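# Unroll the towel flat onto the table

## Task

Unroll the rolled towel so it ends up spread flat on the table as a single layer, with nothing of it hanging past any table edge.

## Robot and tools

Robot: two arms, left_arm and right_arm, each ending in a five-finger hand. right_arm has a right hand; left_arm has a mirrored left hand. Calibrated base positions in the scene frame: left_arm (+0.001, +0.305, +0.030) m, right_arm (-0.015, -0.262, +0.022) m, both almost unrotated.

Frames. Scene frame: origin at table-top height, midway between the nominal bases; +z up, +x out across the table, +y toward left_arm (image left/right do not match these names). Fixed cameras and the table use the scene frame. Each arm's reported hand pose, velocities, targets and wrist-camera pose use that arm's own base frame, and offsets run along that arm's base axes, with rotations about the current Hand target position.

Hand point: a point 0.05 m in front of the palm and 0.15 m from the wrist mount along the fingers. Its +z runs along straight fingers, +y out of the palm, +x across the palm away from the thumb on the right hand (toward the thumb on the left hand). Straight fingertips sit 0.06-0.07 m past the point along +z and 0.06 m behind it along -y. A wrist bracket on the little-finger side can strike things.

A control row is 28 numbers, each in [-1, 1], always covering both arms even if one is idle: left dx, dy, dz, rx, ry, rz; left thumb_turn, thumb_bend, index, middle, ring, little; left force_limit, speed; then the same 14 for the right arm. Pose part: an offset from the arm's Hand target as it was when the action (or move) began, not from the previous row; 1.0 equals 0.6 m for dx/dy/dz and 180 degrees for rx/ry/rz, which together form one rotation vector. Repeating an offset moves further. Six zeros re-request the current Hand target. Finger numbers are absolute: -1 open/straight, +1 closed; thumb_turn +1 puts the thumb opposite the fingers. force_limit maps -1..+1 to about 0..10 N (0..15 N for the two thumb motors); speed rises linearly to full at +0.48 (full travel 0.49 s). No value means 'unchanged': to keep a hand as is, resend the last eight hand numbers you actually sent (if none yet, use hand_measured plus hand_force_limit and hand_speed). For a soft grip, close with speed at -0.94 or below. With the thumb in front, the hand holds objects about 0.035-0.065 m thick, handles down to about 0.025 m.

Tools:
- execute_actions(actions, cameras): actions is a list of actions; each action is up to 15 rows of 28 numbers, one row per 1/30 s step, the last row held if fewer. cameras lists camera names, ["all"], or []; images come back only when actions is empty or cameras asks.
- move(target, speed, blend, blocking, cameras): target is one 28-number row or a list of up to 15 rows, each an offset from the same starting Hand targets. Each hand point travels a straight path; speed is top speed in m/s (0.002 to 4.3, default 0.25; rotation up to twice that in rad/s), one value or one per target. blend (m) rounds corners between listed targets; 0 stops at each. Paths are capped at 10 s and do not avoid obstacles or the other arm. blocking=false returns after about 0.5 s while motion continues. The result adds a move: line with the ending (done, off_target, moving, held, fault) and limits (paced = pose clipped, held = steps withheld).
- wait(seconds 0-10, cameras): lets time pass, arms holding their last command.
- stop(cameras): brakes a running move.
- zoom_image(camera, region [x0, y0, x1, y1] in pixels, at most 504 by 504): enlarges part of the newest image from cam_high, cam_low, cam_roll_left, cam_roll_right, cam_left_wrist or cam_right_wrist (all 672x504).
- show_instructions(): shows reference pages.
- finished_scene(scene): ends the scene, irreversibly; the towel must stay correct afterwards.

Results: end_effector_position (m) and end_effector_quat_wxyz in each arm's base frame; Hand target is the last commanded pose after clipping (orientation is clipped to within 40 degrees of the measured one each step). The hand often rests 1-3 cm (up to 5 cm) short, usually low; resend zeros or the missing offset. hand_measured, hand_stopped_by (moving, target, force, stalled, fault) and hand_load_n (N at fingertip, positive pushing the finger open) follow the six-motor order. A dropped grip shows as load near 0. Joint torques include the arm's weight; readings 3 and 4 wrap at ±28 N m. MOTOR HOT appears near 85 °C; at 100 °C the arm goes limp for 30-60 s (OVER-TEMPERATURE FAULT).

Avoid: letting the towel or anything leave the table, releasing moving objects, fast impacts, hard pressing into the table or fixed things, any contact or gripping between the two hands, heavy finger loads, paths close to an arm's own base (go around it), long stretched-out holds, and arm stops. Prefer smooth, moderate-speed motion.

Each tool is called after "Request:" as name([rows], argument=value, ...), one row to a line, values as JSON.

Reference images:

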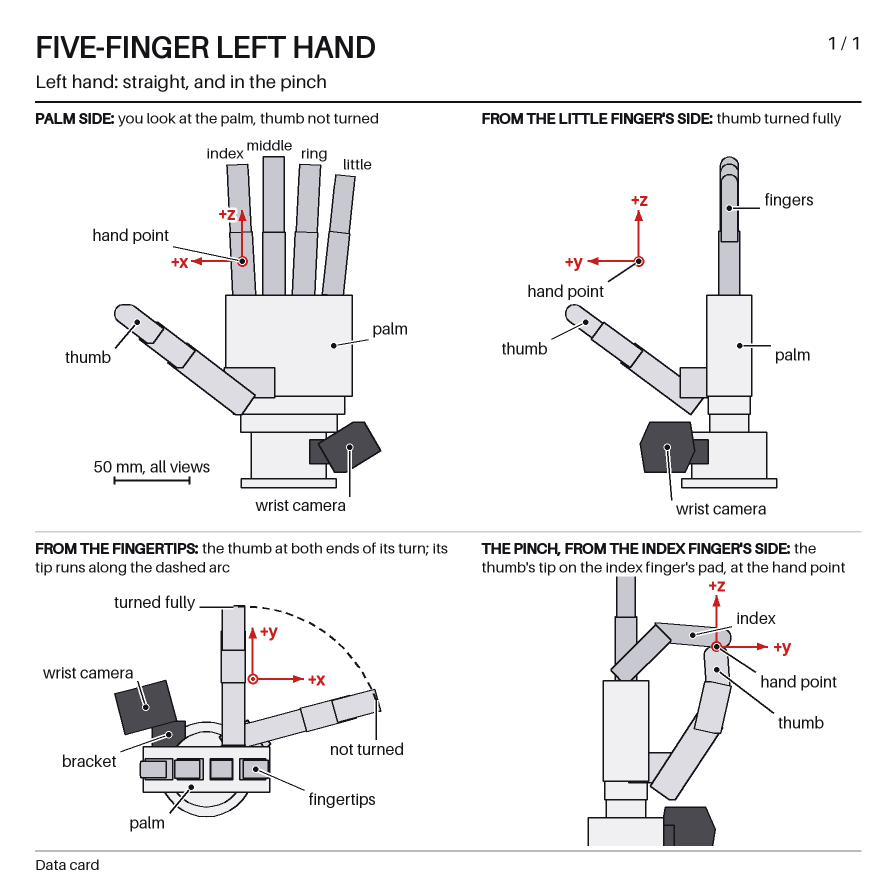

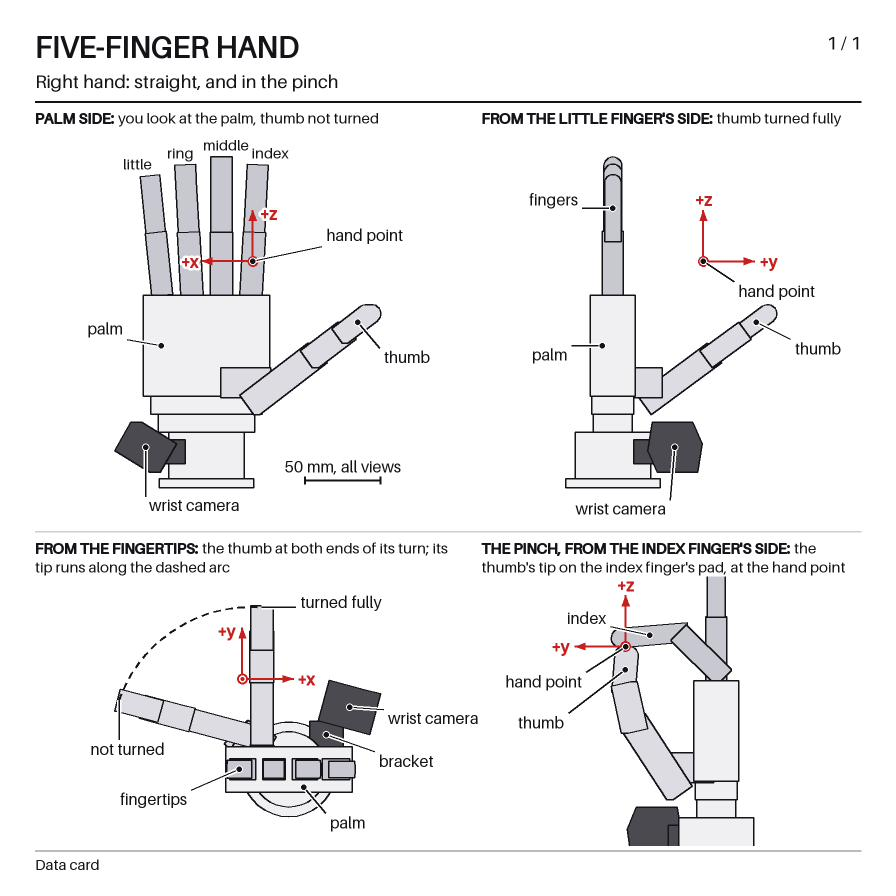

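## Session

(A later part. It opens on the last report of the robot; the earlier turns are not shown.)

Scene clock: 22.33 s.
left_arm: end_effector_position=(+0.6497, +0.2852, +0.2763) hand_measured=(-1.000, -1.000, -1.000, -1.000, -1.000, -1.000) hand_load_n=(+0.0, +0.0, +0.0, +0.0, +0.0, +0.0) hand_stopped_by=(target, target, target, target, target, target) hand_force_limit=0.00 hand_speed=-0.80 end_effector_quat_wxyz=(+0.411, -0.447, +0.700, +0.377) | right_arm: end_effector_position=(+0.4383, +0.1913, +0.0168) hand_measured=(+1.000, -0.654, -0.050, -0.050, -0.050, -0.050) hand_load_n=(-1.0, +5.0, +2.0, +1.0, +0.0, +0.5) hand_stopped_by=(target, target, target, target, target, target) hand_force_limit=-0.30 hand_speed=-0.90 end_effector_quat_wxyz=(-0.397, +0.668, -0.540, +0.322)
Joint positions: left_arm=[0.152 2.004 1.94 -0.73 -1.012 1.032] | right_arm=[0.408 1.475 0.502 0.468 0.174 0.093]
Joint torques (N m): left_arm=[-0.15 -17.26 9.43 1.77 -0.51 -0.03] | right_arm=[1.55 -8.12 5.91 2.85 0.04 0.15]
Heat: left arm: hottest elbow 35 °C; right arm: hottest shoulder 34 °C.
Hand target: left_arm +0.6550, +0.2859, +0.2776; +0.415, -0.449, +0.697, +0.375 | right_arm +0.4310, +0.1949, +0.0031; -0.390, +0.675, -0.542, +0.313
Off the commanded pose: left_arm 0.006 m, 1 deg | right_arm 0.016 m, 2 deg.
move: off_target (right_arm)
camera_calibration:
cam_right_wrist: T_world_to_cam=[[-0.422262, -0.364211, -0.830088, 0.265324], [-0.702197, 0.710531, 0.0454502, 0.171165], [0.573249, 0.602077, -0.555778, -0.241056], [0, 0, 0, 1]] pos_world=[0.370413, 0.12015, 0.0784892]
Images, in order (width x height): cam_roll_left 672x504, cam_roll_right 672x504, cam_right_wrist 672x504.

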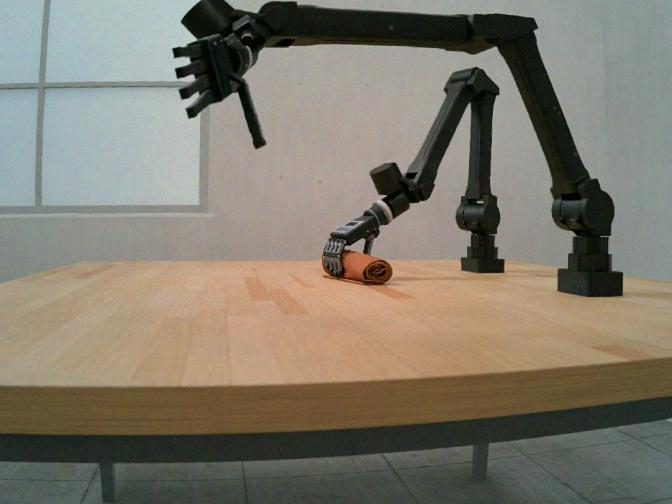

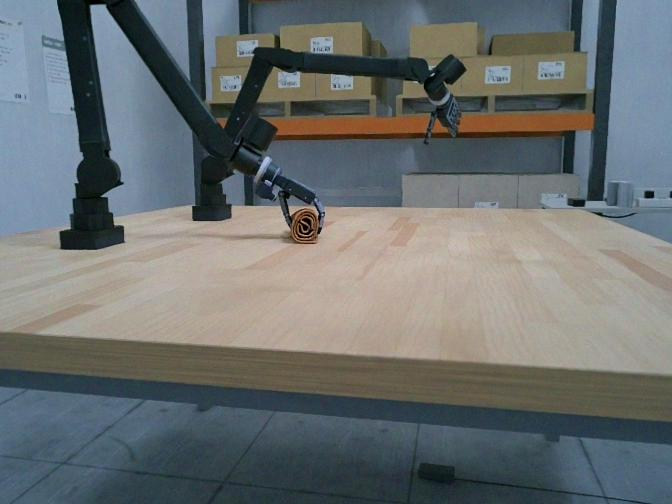

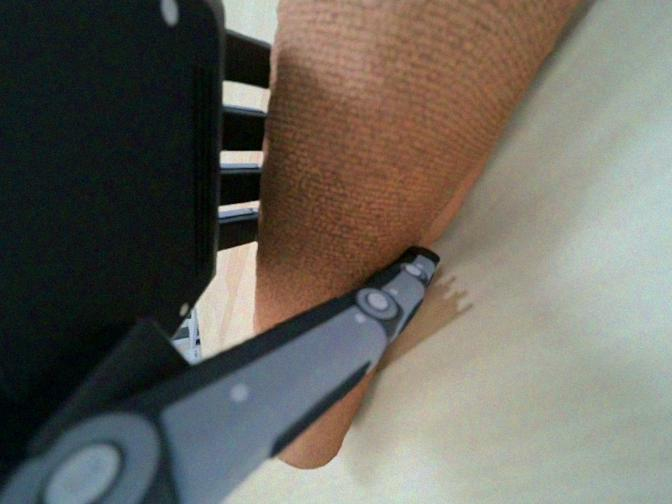

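Request:
move(target=[0,0,0,0,0,0,-1,-1,-1,-1,-1,-1,0,-0.8,0.0,0,0.1,0,0,0,1,-0.65,-0.05,-0.05,-0.05,-0.05,-0.3,-0.9], speed=0.08, cameras=["all"])

Request:
zoom_image(camera="cam_roll_right", region=[250, 160, 370, 260])

Scene clock: 24.00 s.
left_arm: end_effector_position=(+0.6497, +0.2852, +0.2763) hand_measured=(-1.000, -1.000, -1.000, -1.000, -1.000, -1.000) hand_load_n=(+0.0, +0.0, +0.0, +0.0, +0.0, +0.0) hand_stopped_by=(target, target, target, target, target, target) hand_force_limit=0.00 hand_speed=-0.80 end_effector_quat_wxyz=(+0.411, -0.447, +0.700, +0.377) | right_arm: end_effector_position=(+0.4158, +0.1818, +0.0395) hand_measured=(+1.000, -0.652, -0.050, -0.050, -0.050, -0.050) hand_load_n=(+0.0, +0.5, +0.5, +0.0, +0.5, +0.0) hand_stopped_by=(target, target, target, target, target, target) hand_force_limit=-0.30 hand_speed=-0.90 end_effector_quat_wxyz=(-0.370, +0.684, -0.548, +0.308)
Joint positions: left_arm=[0.152 2.004 1.94 -0.73 -1.012 1.032] | right_arm=[0.408 1.327 0.507 0.244 0.174 0.094]
Joint torques (N m): left_arm=[-0.15 -17.2 9.43 1.76 -0.52 -0.03] | right_arm=[1.49 -9.99 11.26 1.88 0.04 0.16]
Heat: left arm: hottest elbow 36 °C; right arm: hottest shoulder 34 °C.
Hand target: left_arm +0.6550, +0.2859, +0.2776; +0.415, -0.449, +0.697, +0.375 | right_arm +0.4310, +0.1951, +0.0633; -0.391, +0.675, -0.542, +0.313
Off the commanded pose: left_arm 0.006 m, 1 deg | right_arm 0.031 m, 3 deg.
move: off_target (right_arm)
camera_calibration:
cam_right_wrist: T_world_to_cam=[[-0.474729, -0.3868, -0.790581, 0.295596], [-0.698589, 0.711977, 0.0711464, 0.15836], [0.535356, 0.586066, -0.608211, -0.18906], [0, 0, 0, 1]] pos_world=[0.352171, 0.112389, 0.107438]

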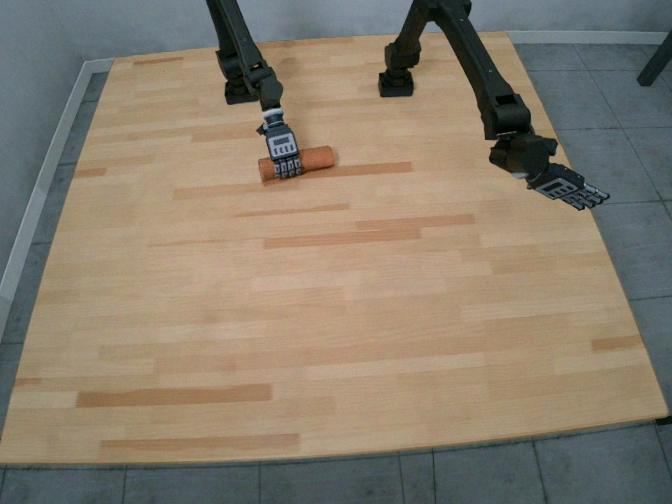

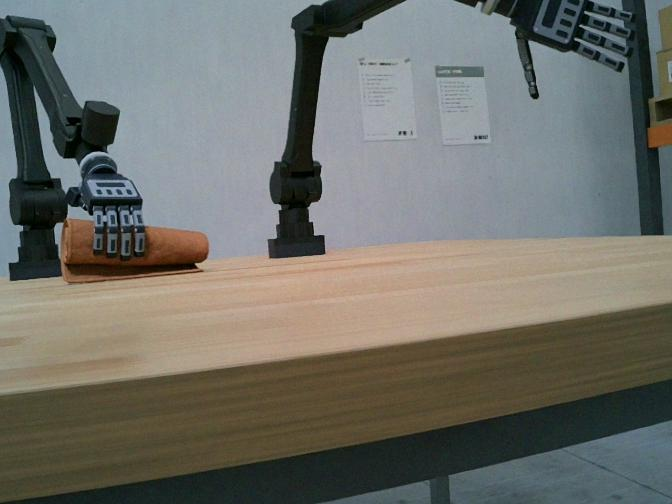

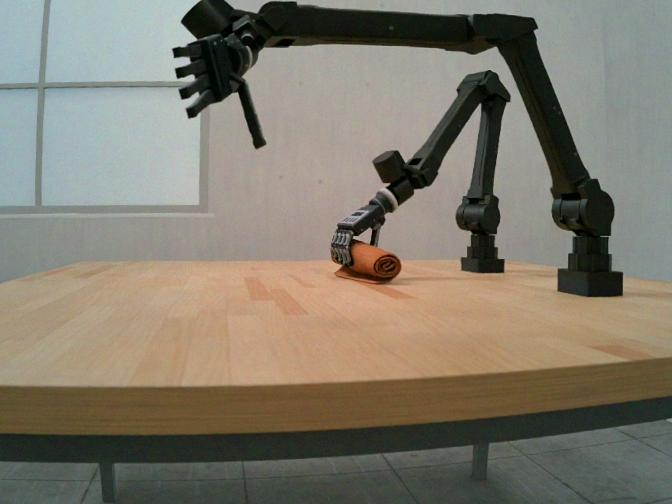

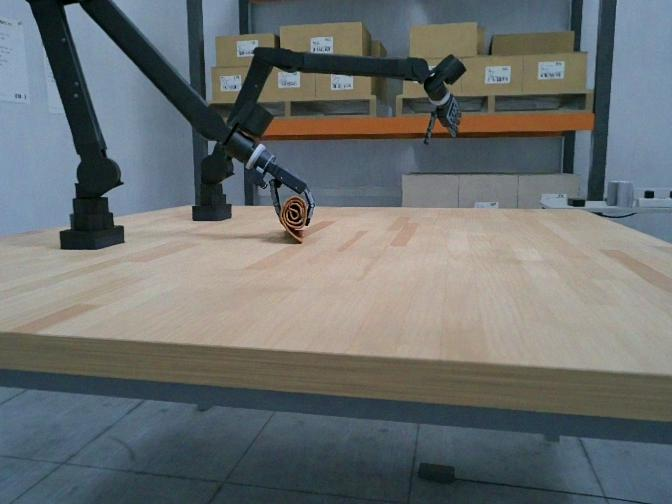

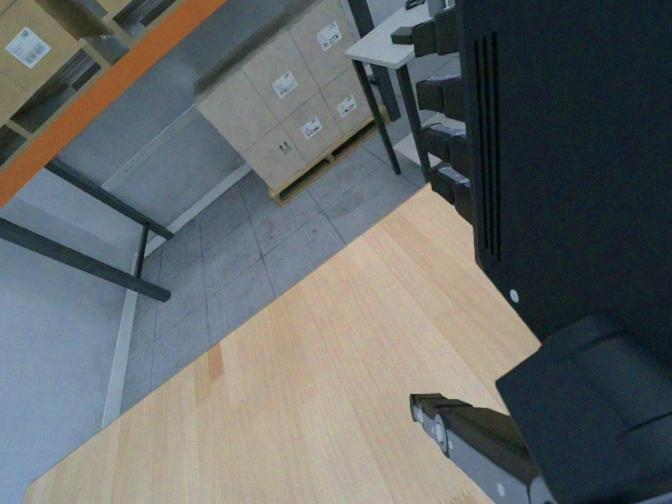

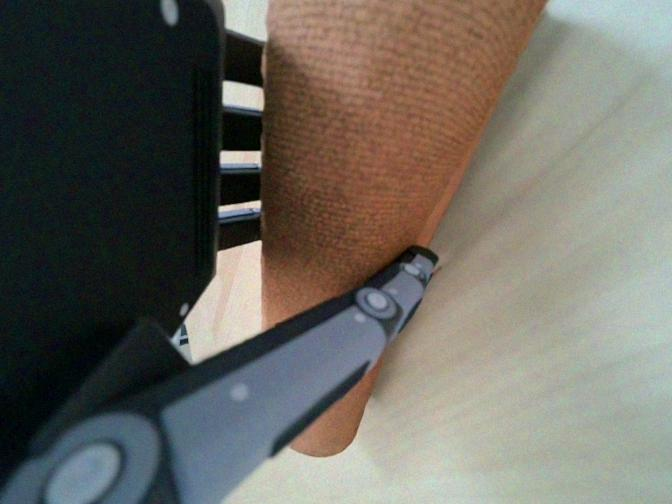

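Scaled by 4.200.

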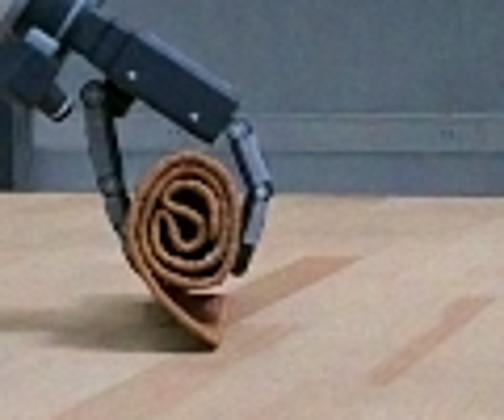

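Request:
move([
  [0,0,0,0,0,0,-1,-1,-1,-1,-1,-1,0,-0.8,0.0,0,0.05,0,0,0,1,-0.58,0.02,0.02,0.02,0.02,-0.2,-0.9],
  [0,0,0,0,0,0,-1,-1,-1,-1,-1,-1,0,-0.8,0.53,0.1,0.1,0,0,0,1,-0.58,0.02,0.02,0.02,0.02,-0.2,-0.9],
], speed=0.12, cameras=["all"])

Request:
zoom_image(camera="cam_roll_right", region=[350, 130, 500, 260])

Scene clock: 28.93 s.
left_arm: end_effector_position=(+0.6497, +0.2852, +0.2763) hand_measured=(-1.000, -1.000, -1.000, -1.000, -1.000, -1.000) hand_load_n=(+0.0, +0.0, +0.0, +0.0, +0.0, +0.0) hand_stopped_by=(target, target, target, target, target, target) hand_force_limit=0.00 hand_speed=-0.80 end_effector_quat_wxyz=(+0.411, -0.447, +0.700, +0.377) | right_arm: end_effector_position=(+0.7311, +0.2583, +0.1235) hand_measured=(+1.000, -0.594, +0.020, +0.020, +0.020, +0.020) hand_load_n=(+0.5, +6.0, +3.5, +2.0, +0.5, +0.0) hand_stopped_by=(target, force, target, target, target, target) hand_force_limit=-0.20 hand_speed=-0.90 end_effector_quat_wxyz=(-0.392, +0.676, -0.543, +0.309)
Joint positions: left_arm=[0.152 2.004 1.94 -0.73 -1.012 1.032] | right_arm=[0.316 1.934 1.53 -0.124 0.078 0.054]
Joint torques (N m): left_arm=[-0.15 -17.26 9.43 1.77 -0.51 -0.03] | right_arm=[-0.38 -18.2 14.31 1.98 -0.14 -0.03]
Heat: left arm: hottest elbow 36 °C; right arm: hottest shoulder 34 °C.
Hand target: left_arm +0.6550, +0.2859, +0.2776; +0.415, -0.449, +0.697, +0.375 | right_arm +0.7490, +0.2549, +0.1233; -0.390, +0.675, -0.542, +0.313
Off the commanded pose: left_arm 0.006 m, 1 deg | right_arm 0.018 m, 0 deg.
move: off_target (right_arm)
camera_calibration:
cam_right_wrist: T_world_to_cam=[[-0.44367, -0.366654, -0.817754, 0.516801], [-0.707966, 0.702871, 0.0689613, 0.327581], [0.549491, 0.609539, -0.571421, -0.372586], [0, 0, 0, 1]] pos_world=[0.665938, 0.186345, 0.187123]

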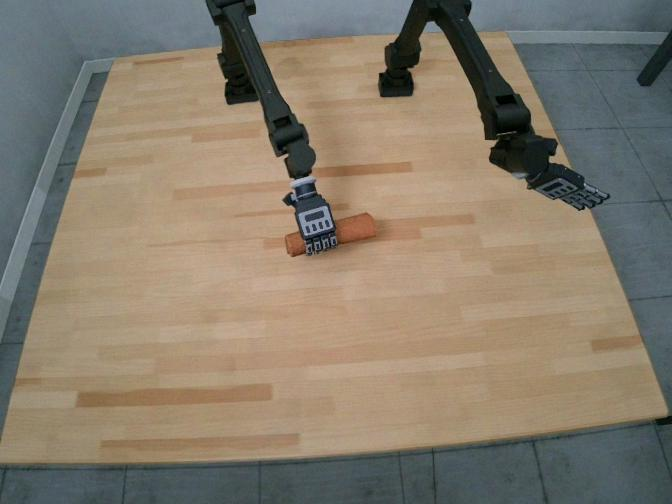

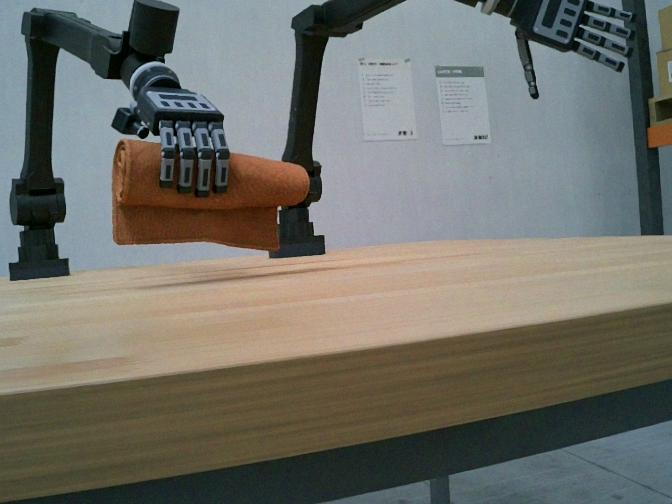

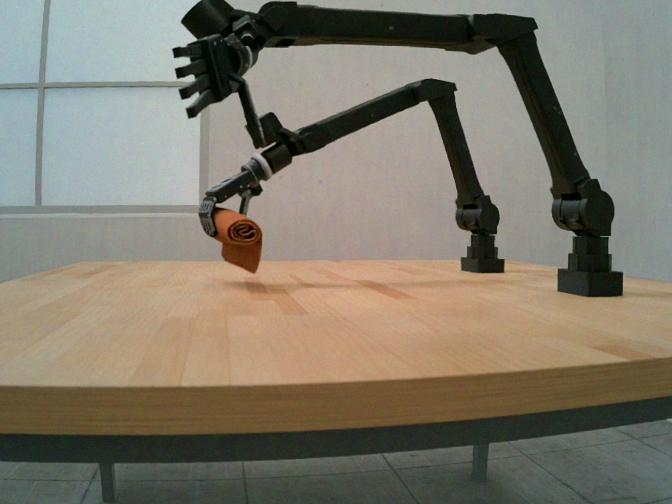

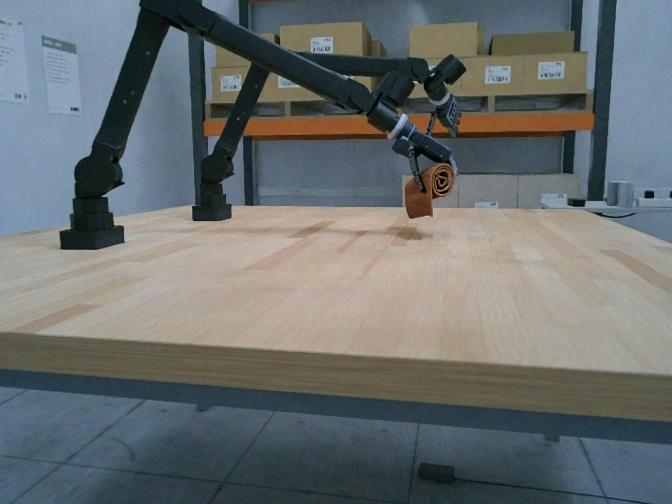

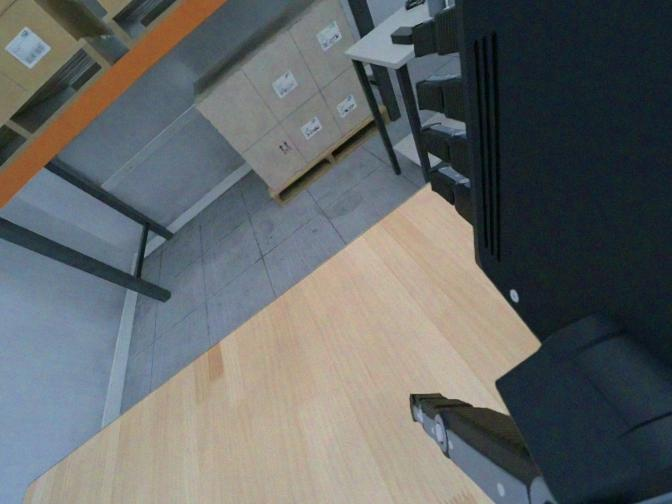

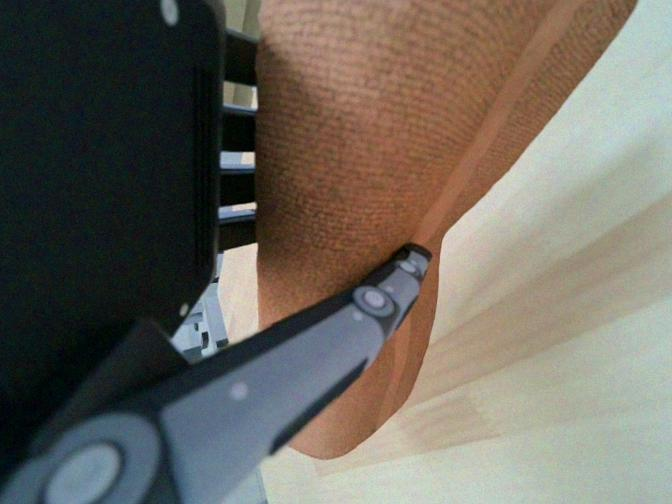

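Scaled by 3.360.

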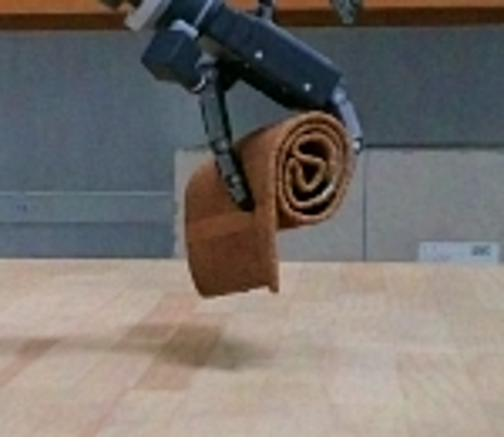

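Request:
move([
  [0,0,0,0,0,0,-1,-1,-1,-1,-1,-1,0,-0.8,0.0,0,-0.09,0,0,0,1,-0.58,0.02,0.02,0.02,0.02,-0.2,-0.9],
  [0,0,0,0,0,0,-1,-1,-1,-1,-1,-1,0,-0.8,-0.147,-0.0325,-0.165,0,0,0,1,-0.58,0.02,0.02,0.02,0.02,-0.2,-0.9],
], speed=0.08, cameras=["all"])

Request:
zoom_image(camera="cam_roll_right", region=[350, 130, 500, 260])

Scene clock: 32.37 s.
left_arm: end_effector_position=(+0.6497, +0.2852, +0.2763) hand_measured=(-1.000, -1.000, -1.000, -1.000, -1.000, -1.000) hand_load_n=(+0.0, +0.0, +0.0, +0.0, +0.0, +0.0) hand_stopped_by=(target, target, target, target, target, target) hand_force_limit=0.00 hand_speed=-0.80 end_effector_quat_wxyz=(+0.411, -0.447, +0.700, +0.377) | right_arm: end_effector_position=(+0.6676, +0.2361, +0.0308) hand_measured=(+1.000, -0.594, +0.020, +0.018, +0.020, +0.020) hand_load_n=(+0.5, +6.0, +3.5, +3.5, +0.5, +0.0) hand_stopped_by=(target, force, target, target, target, target) hand_force_limit=-0.20 hand_speed=-0.90 end_effector_quat_wxyz=(-0.394, +0.672, -0.542, +0.314)
Joint positions: left_arm=[0.152 2.004 1.94 -0.73 -1.012 1.032] | right_arm=[0.316 1.911 1.199 0.196 0.085 0.054]
Joint torques (N m): left_arm=[-0.21 -17.2 9.43 1.77 -0.52 -0.03] | right_arm=[0.79 -18.96 6.69 2.95 0.04 0.05]
Heat: left arm: hottest elbow 36 °C; right arm: hottest shoulder 35 °C.
Hand target: left_arm +0.6550, +0.2859, +0.2776; +0.415, -0.449, +0.697, +0.375 | right_arm +0.6609, +0.2355, +0.0243; -0.390, +0.675, -0.542, +0.313
Off the commanded pose: left_arm 0.006 m, 1 deg | right_arm 0.009 m, 1 deg.
move: done
camera_calibration:
cam_right_wrist: T_world_to_cam=[[-0.435738, -0.363621, -0.823354, 0.398822], [-0.704566, 0.707045, 0.0606172, 0.30162], [0.560107, 0.606521, -0.564281, -0.383813], [0, 0, 0, 1]] pos_world=[0.601269, 0.164553, 0.0935101]

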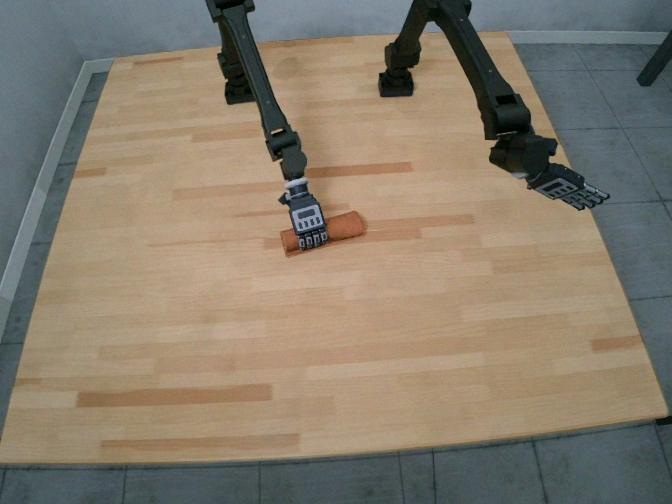

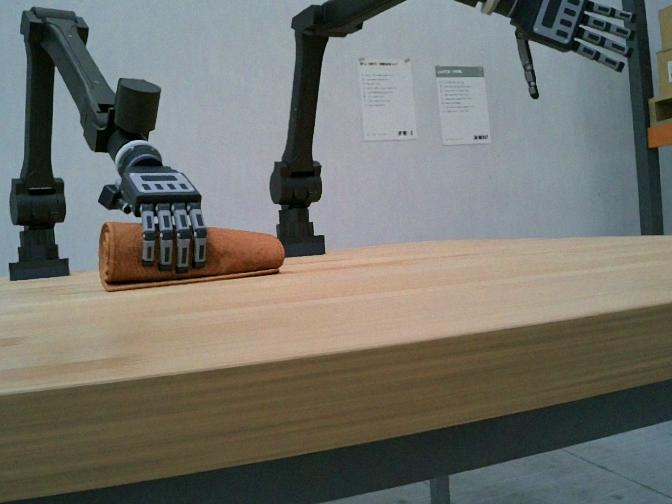

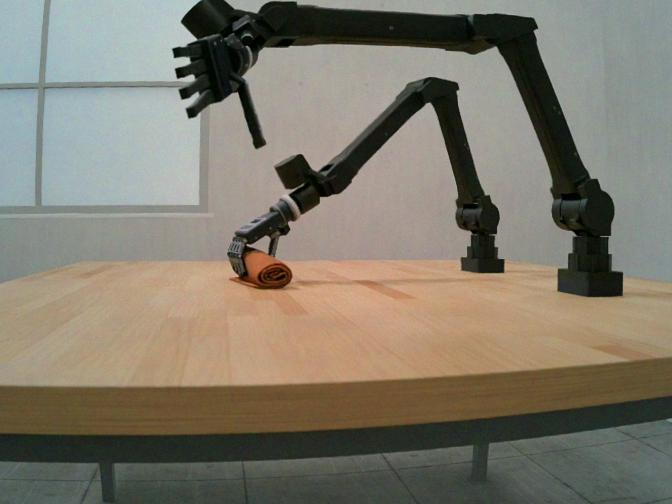

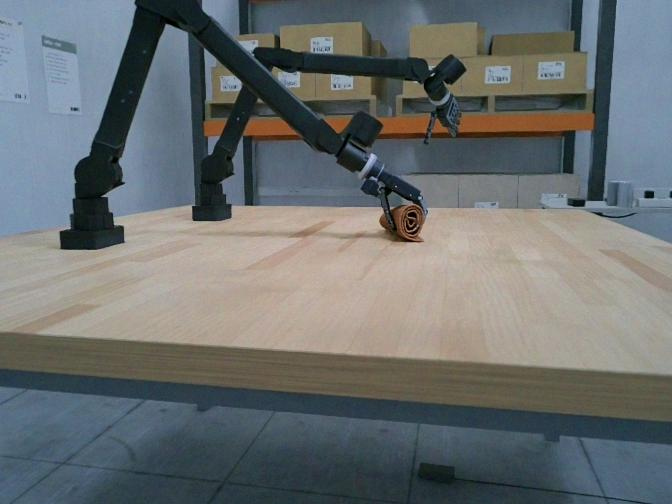

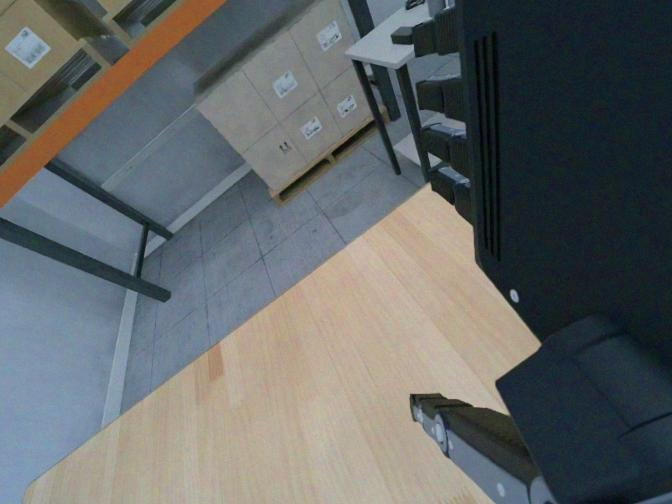

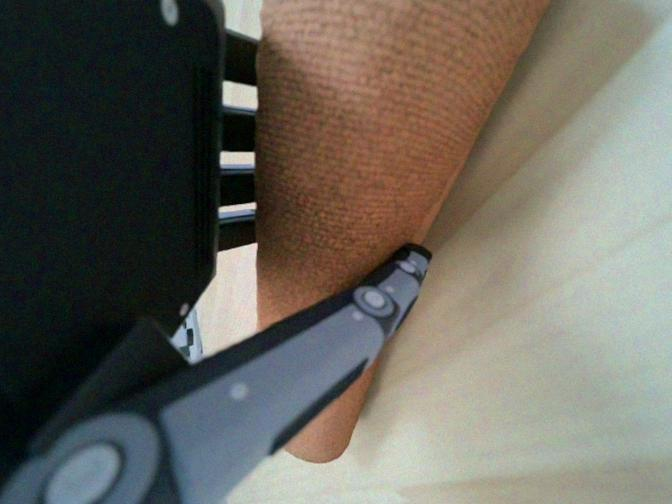

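Scaled by 3.360.

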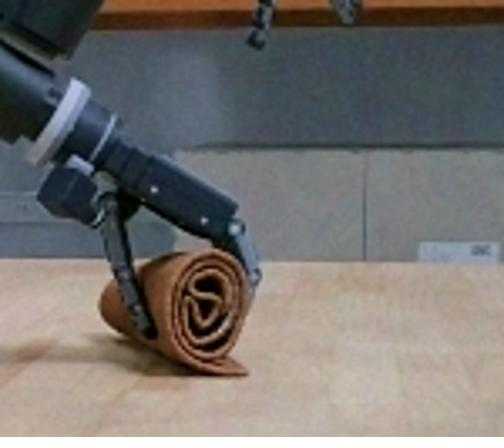

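Request:
move([
  [0,0,0,0,0,0,-1,-1,-1,-1,-1,-1,0,-0.8,0.163,0.036,0.1167,0,0,0,1,-0.58,0.02,0.02,0.02,0.02,-0.2,-0.9],
  [0,0,0,0,0,0,-1,-1,-1,-1,-1,-1,0,-0.8,0.325,0.072,0.075,0,0,0,1,-0.58,0.02,0.02,0.02,0.02,-0.2,-0.9],
  [0,0,0,0,0,0,-1,-1,-1,-1,-1,-1,0,-0.8,0.179,0.04,-0.018,0,0,0,1,-0.58,0.02,0.02,0.02,0.02,-0.2,-0.9],
], speed=0.12, blend=[0.02,0.0,0.0], cameras=["all"])

Request:
zoom_image(camera="cam_roll_right", region=[380, 130, 530, 260])

Scene clock: 37.80 s.
left_arm: end_effector_position=(+0.6497, +0.2852, +0.2763) hand_measured=(-1.000, -1.000, -1.000, -1.000, -1.000, -1.000) hand_load_n=(+0.0, +0.0, +0.0, +0.0, -0.5, +0.0) hand_stopped_by=(target, target, target, target, target, target) hand_force_limit=0.00 hand_speed=-0.80 end_effector_quat_wxyz=(+0.411, -0.447, +0.700, +0.377) | right_arm: end_effector_position=(+0.7787, +0.2650, +0.0391) hand_measured=(+1.000, -0.594, +0.020, +0.020, +0.020, +0.020) hand_load_n=(+0.0, +2.5, +2.5, +2.0, +0.5, +0.0) hand_stopped_by=(target, force, target, target, target, target) hand_force_limit=-0.20 hand_speed=-0.90 end_effector_quat_wxyz=(-0.407, +0.666, -0.537, +0.321)
Joint positions: left_arm=[0.152 2.004 1.94 -0.73 -1.012 1.032] | right_arm=[0.305 2.139 1.598 0.057 0.072 0.048]
Joint torques (N m): left_arm=[-0.15 -17.2 9.43 1.77 -0.51 -0.03] | right_arm=[0.26 -21.77 6.86 2.52 0.01 0.02]
Heat: left arm: hottest elbow 37 °C; right arm: hottest shoulder 35 °C.
Hand target: left_arm +0.6550, +0.2859, +0.2776; +0.415, -0.449, +0.697, +0.375 | right_arm +0.7681, +0.2595, +0.0133; -0.390, +0.675, -0.542, +0.313
Off the commanded pose: left_arm 0.006 m, 1 deg | right_arm 0.028 m, 2 deg.
move: off_target (right_arm)
camera_calibration:
cam_right_wrist: T_world_to_cam=[[-0.409382, -0.355628, -0.840199, 0.442581], [-0.708314, 0.704331, 0.0470025, 0.363205], [0.575063, 0.614367, -0.540237, -0.473489], [0, 0, 0, 1]] pos_world=[0.710734, 0.192474, 0.0989882]

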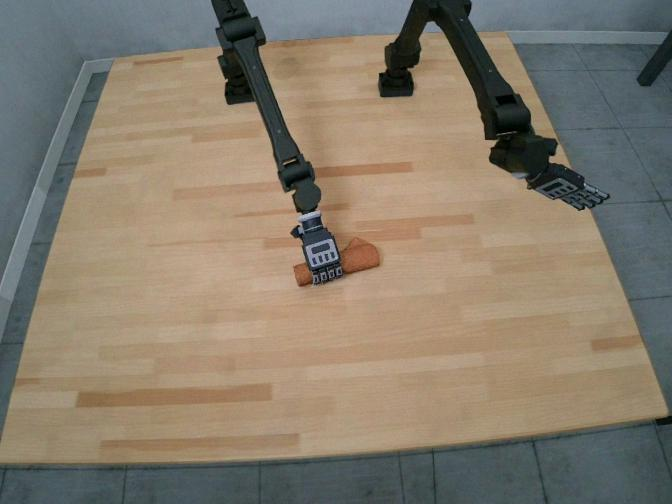

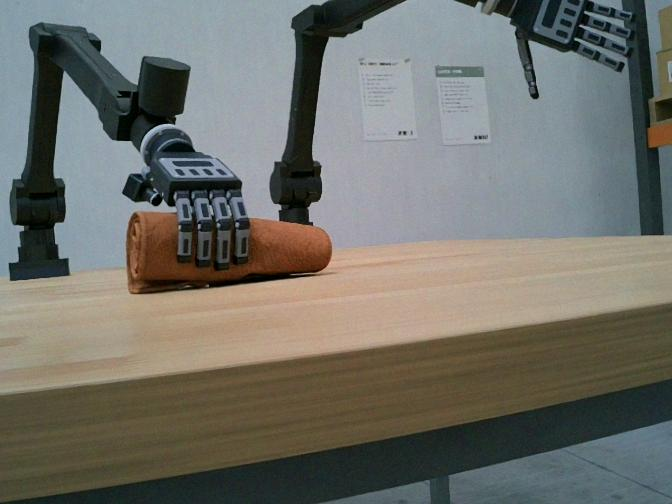

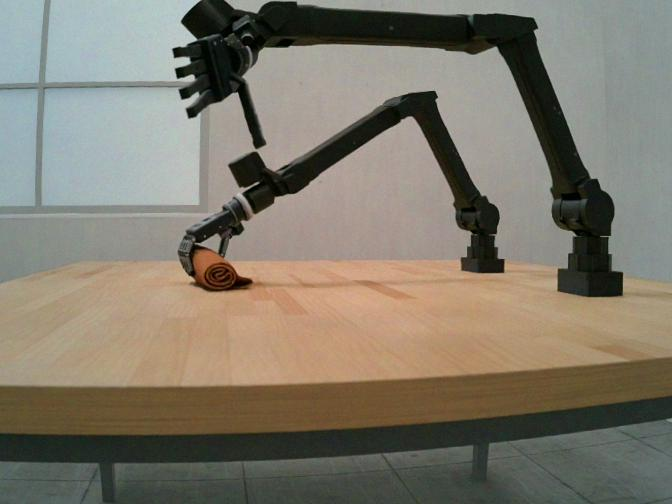

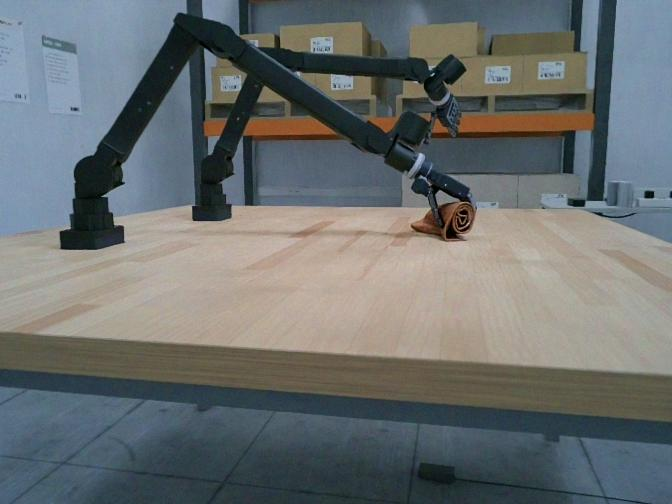

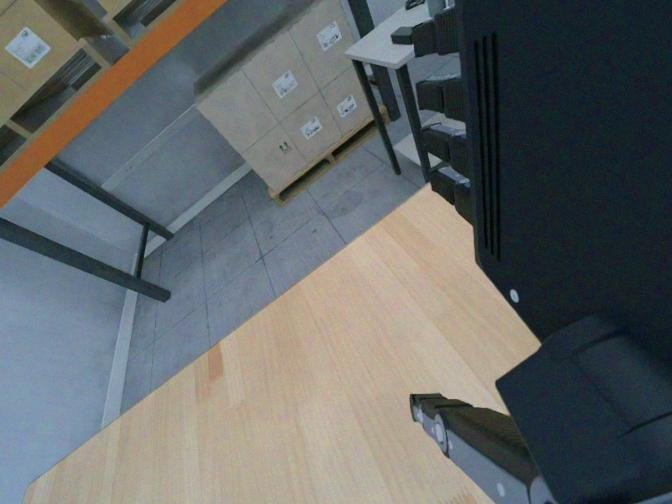

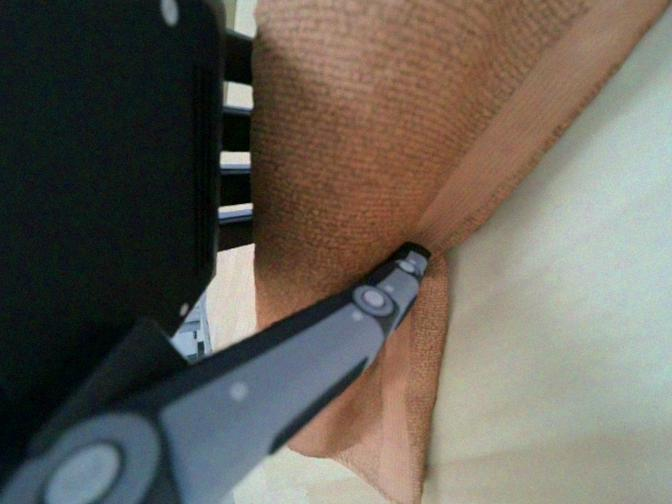

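Scaled by 3.360.

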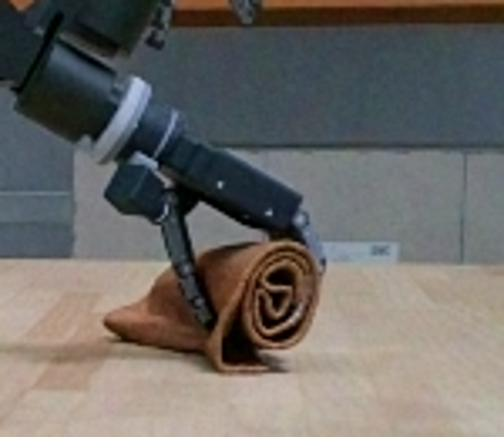

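Request:
move([
  [0,0,0,0,0,0,-1,-1,-1,-1,-1,-1,0,-0.8,0.0,0.0,0.2,0,0,0,1,-0.58,0.02,0.02,0.02,0.02,-0.2,-0.9],
  [0,0,0,0,0,0,-1,-1,-1,-1,-1,-1,0,-0.8,0.05,0.01,0.2,0,0,0,1,-0.58,0.02,0.02,0.02,0.02,-0.2,-0.9],
], speed=0.12, cameras=["cam_roll_right","cam_low"])

Request:
zoom_image(camera="cam_roll_right", region=[380, 130, 530, 260])

Scene clock: 40.97 s.
left_arm: end_effector_position=(+0.6497, +0.2852, +0.2763) hand_measured=(-1.000, -1.000, -1.000, -1.000, -1.000, -1.000) hand_load_n=(+0.0, +0.0, +0.0, +0.0, +0.0, +0.0) hand_stopped_by=(target, target, target, target, target, target) hand_force_limit=0.00 hand_speed=-0.80 end_effector_quat_wxyz=(+0.411, -0.447, +0.700, +0.377) | right_arm: end_effector_position=(+0.7827, +0.2662, +0.1309) hand_measured=(+1.000, -0.594, +0.020, +0.020, +0.020, +0.020) hand_load_n=(+0.0, +5.0, +2.5, +2.0, +0.5, +0.0) hand_stopped_by=(target, force, target, target, target, target) hand_force_limit=-0.20 hand_speed=-0.90 end_effector_quat_wxyz=(-0.389, +0.676, -0.544, +0.309)
Joint positions: left_arm=[0.152 2.004 1.94 -0.73 -1.012 1.032] | right_arm=[0.305 2.058 1.754 -0.229 0.072 0.048]
Joint torques (N m): left_arm=[-0.15 -17.32 9.43 1.78 -0.52 -0.03] | right_arm=[-0.03 -20.54 14.72 1.92 -0.12 0]
Heat: left arm: hottest elbow 37 °C; right arm: hottest shoulder 36 °C.
Hand target: left_arm +0.6550, +0.2859, +0.2776; +0.415, -0.449, +0.697, +0.375 | right_arm +0.7982, +0.2656, +0.1336; -0.391, +0.675, -0.542, +0.313
Off the commanded pose: left_arm 0.006 m, 1 deg | right_arm 0.016 m, 1 deg.
move: off_target (right_arm)
Images, in order (width x height): cam_low 672x504, cam_roll_right 672x504.

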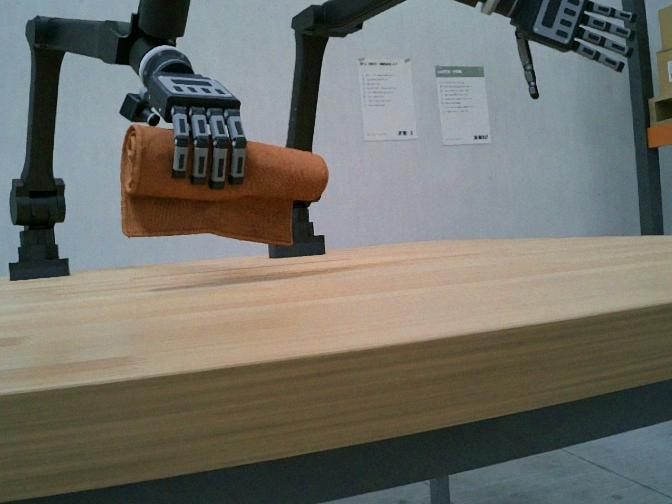

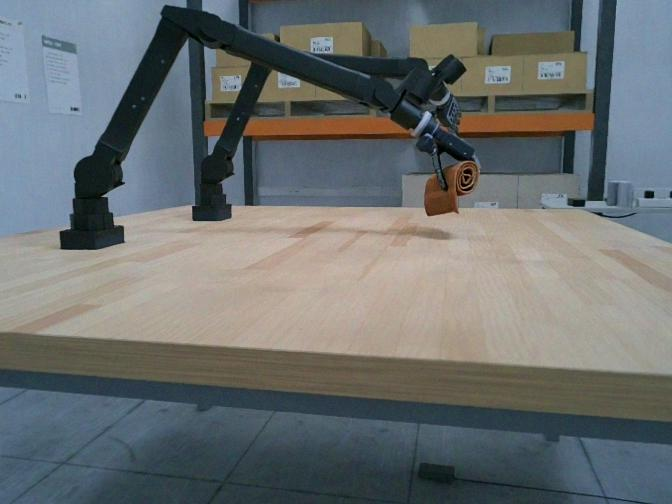

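Scaled by 3.360.

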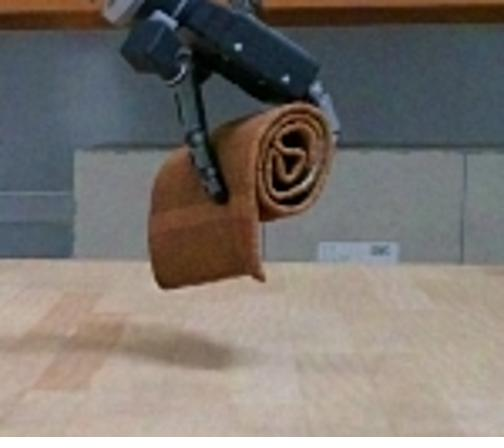

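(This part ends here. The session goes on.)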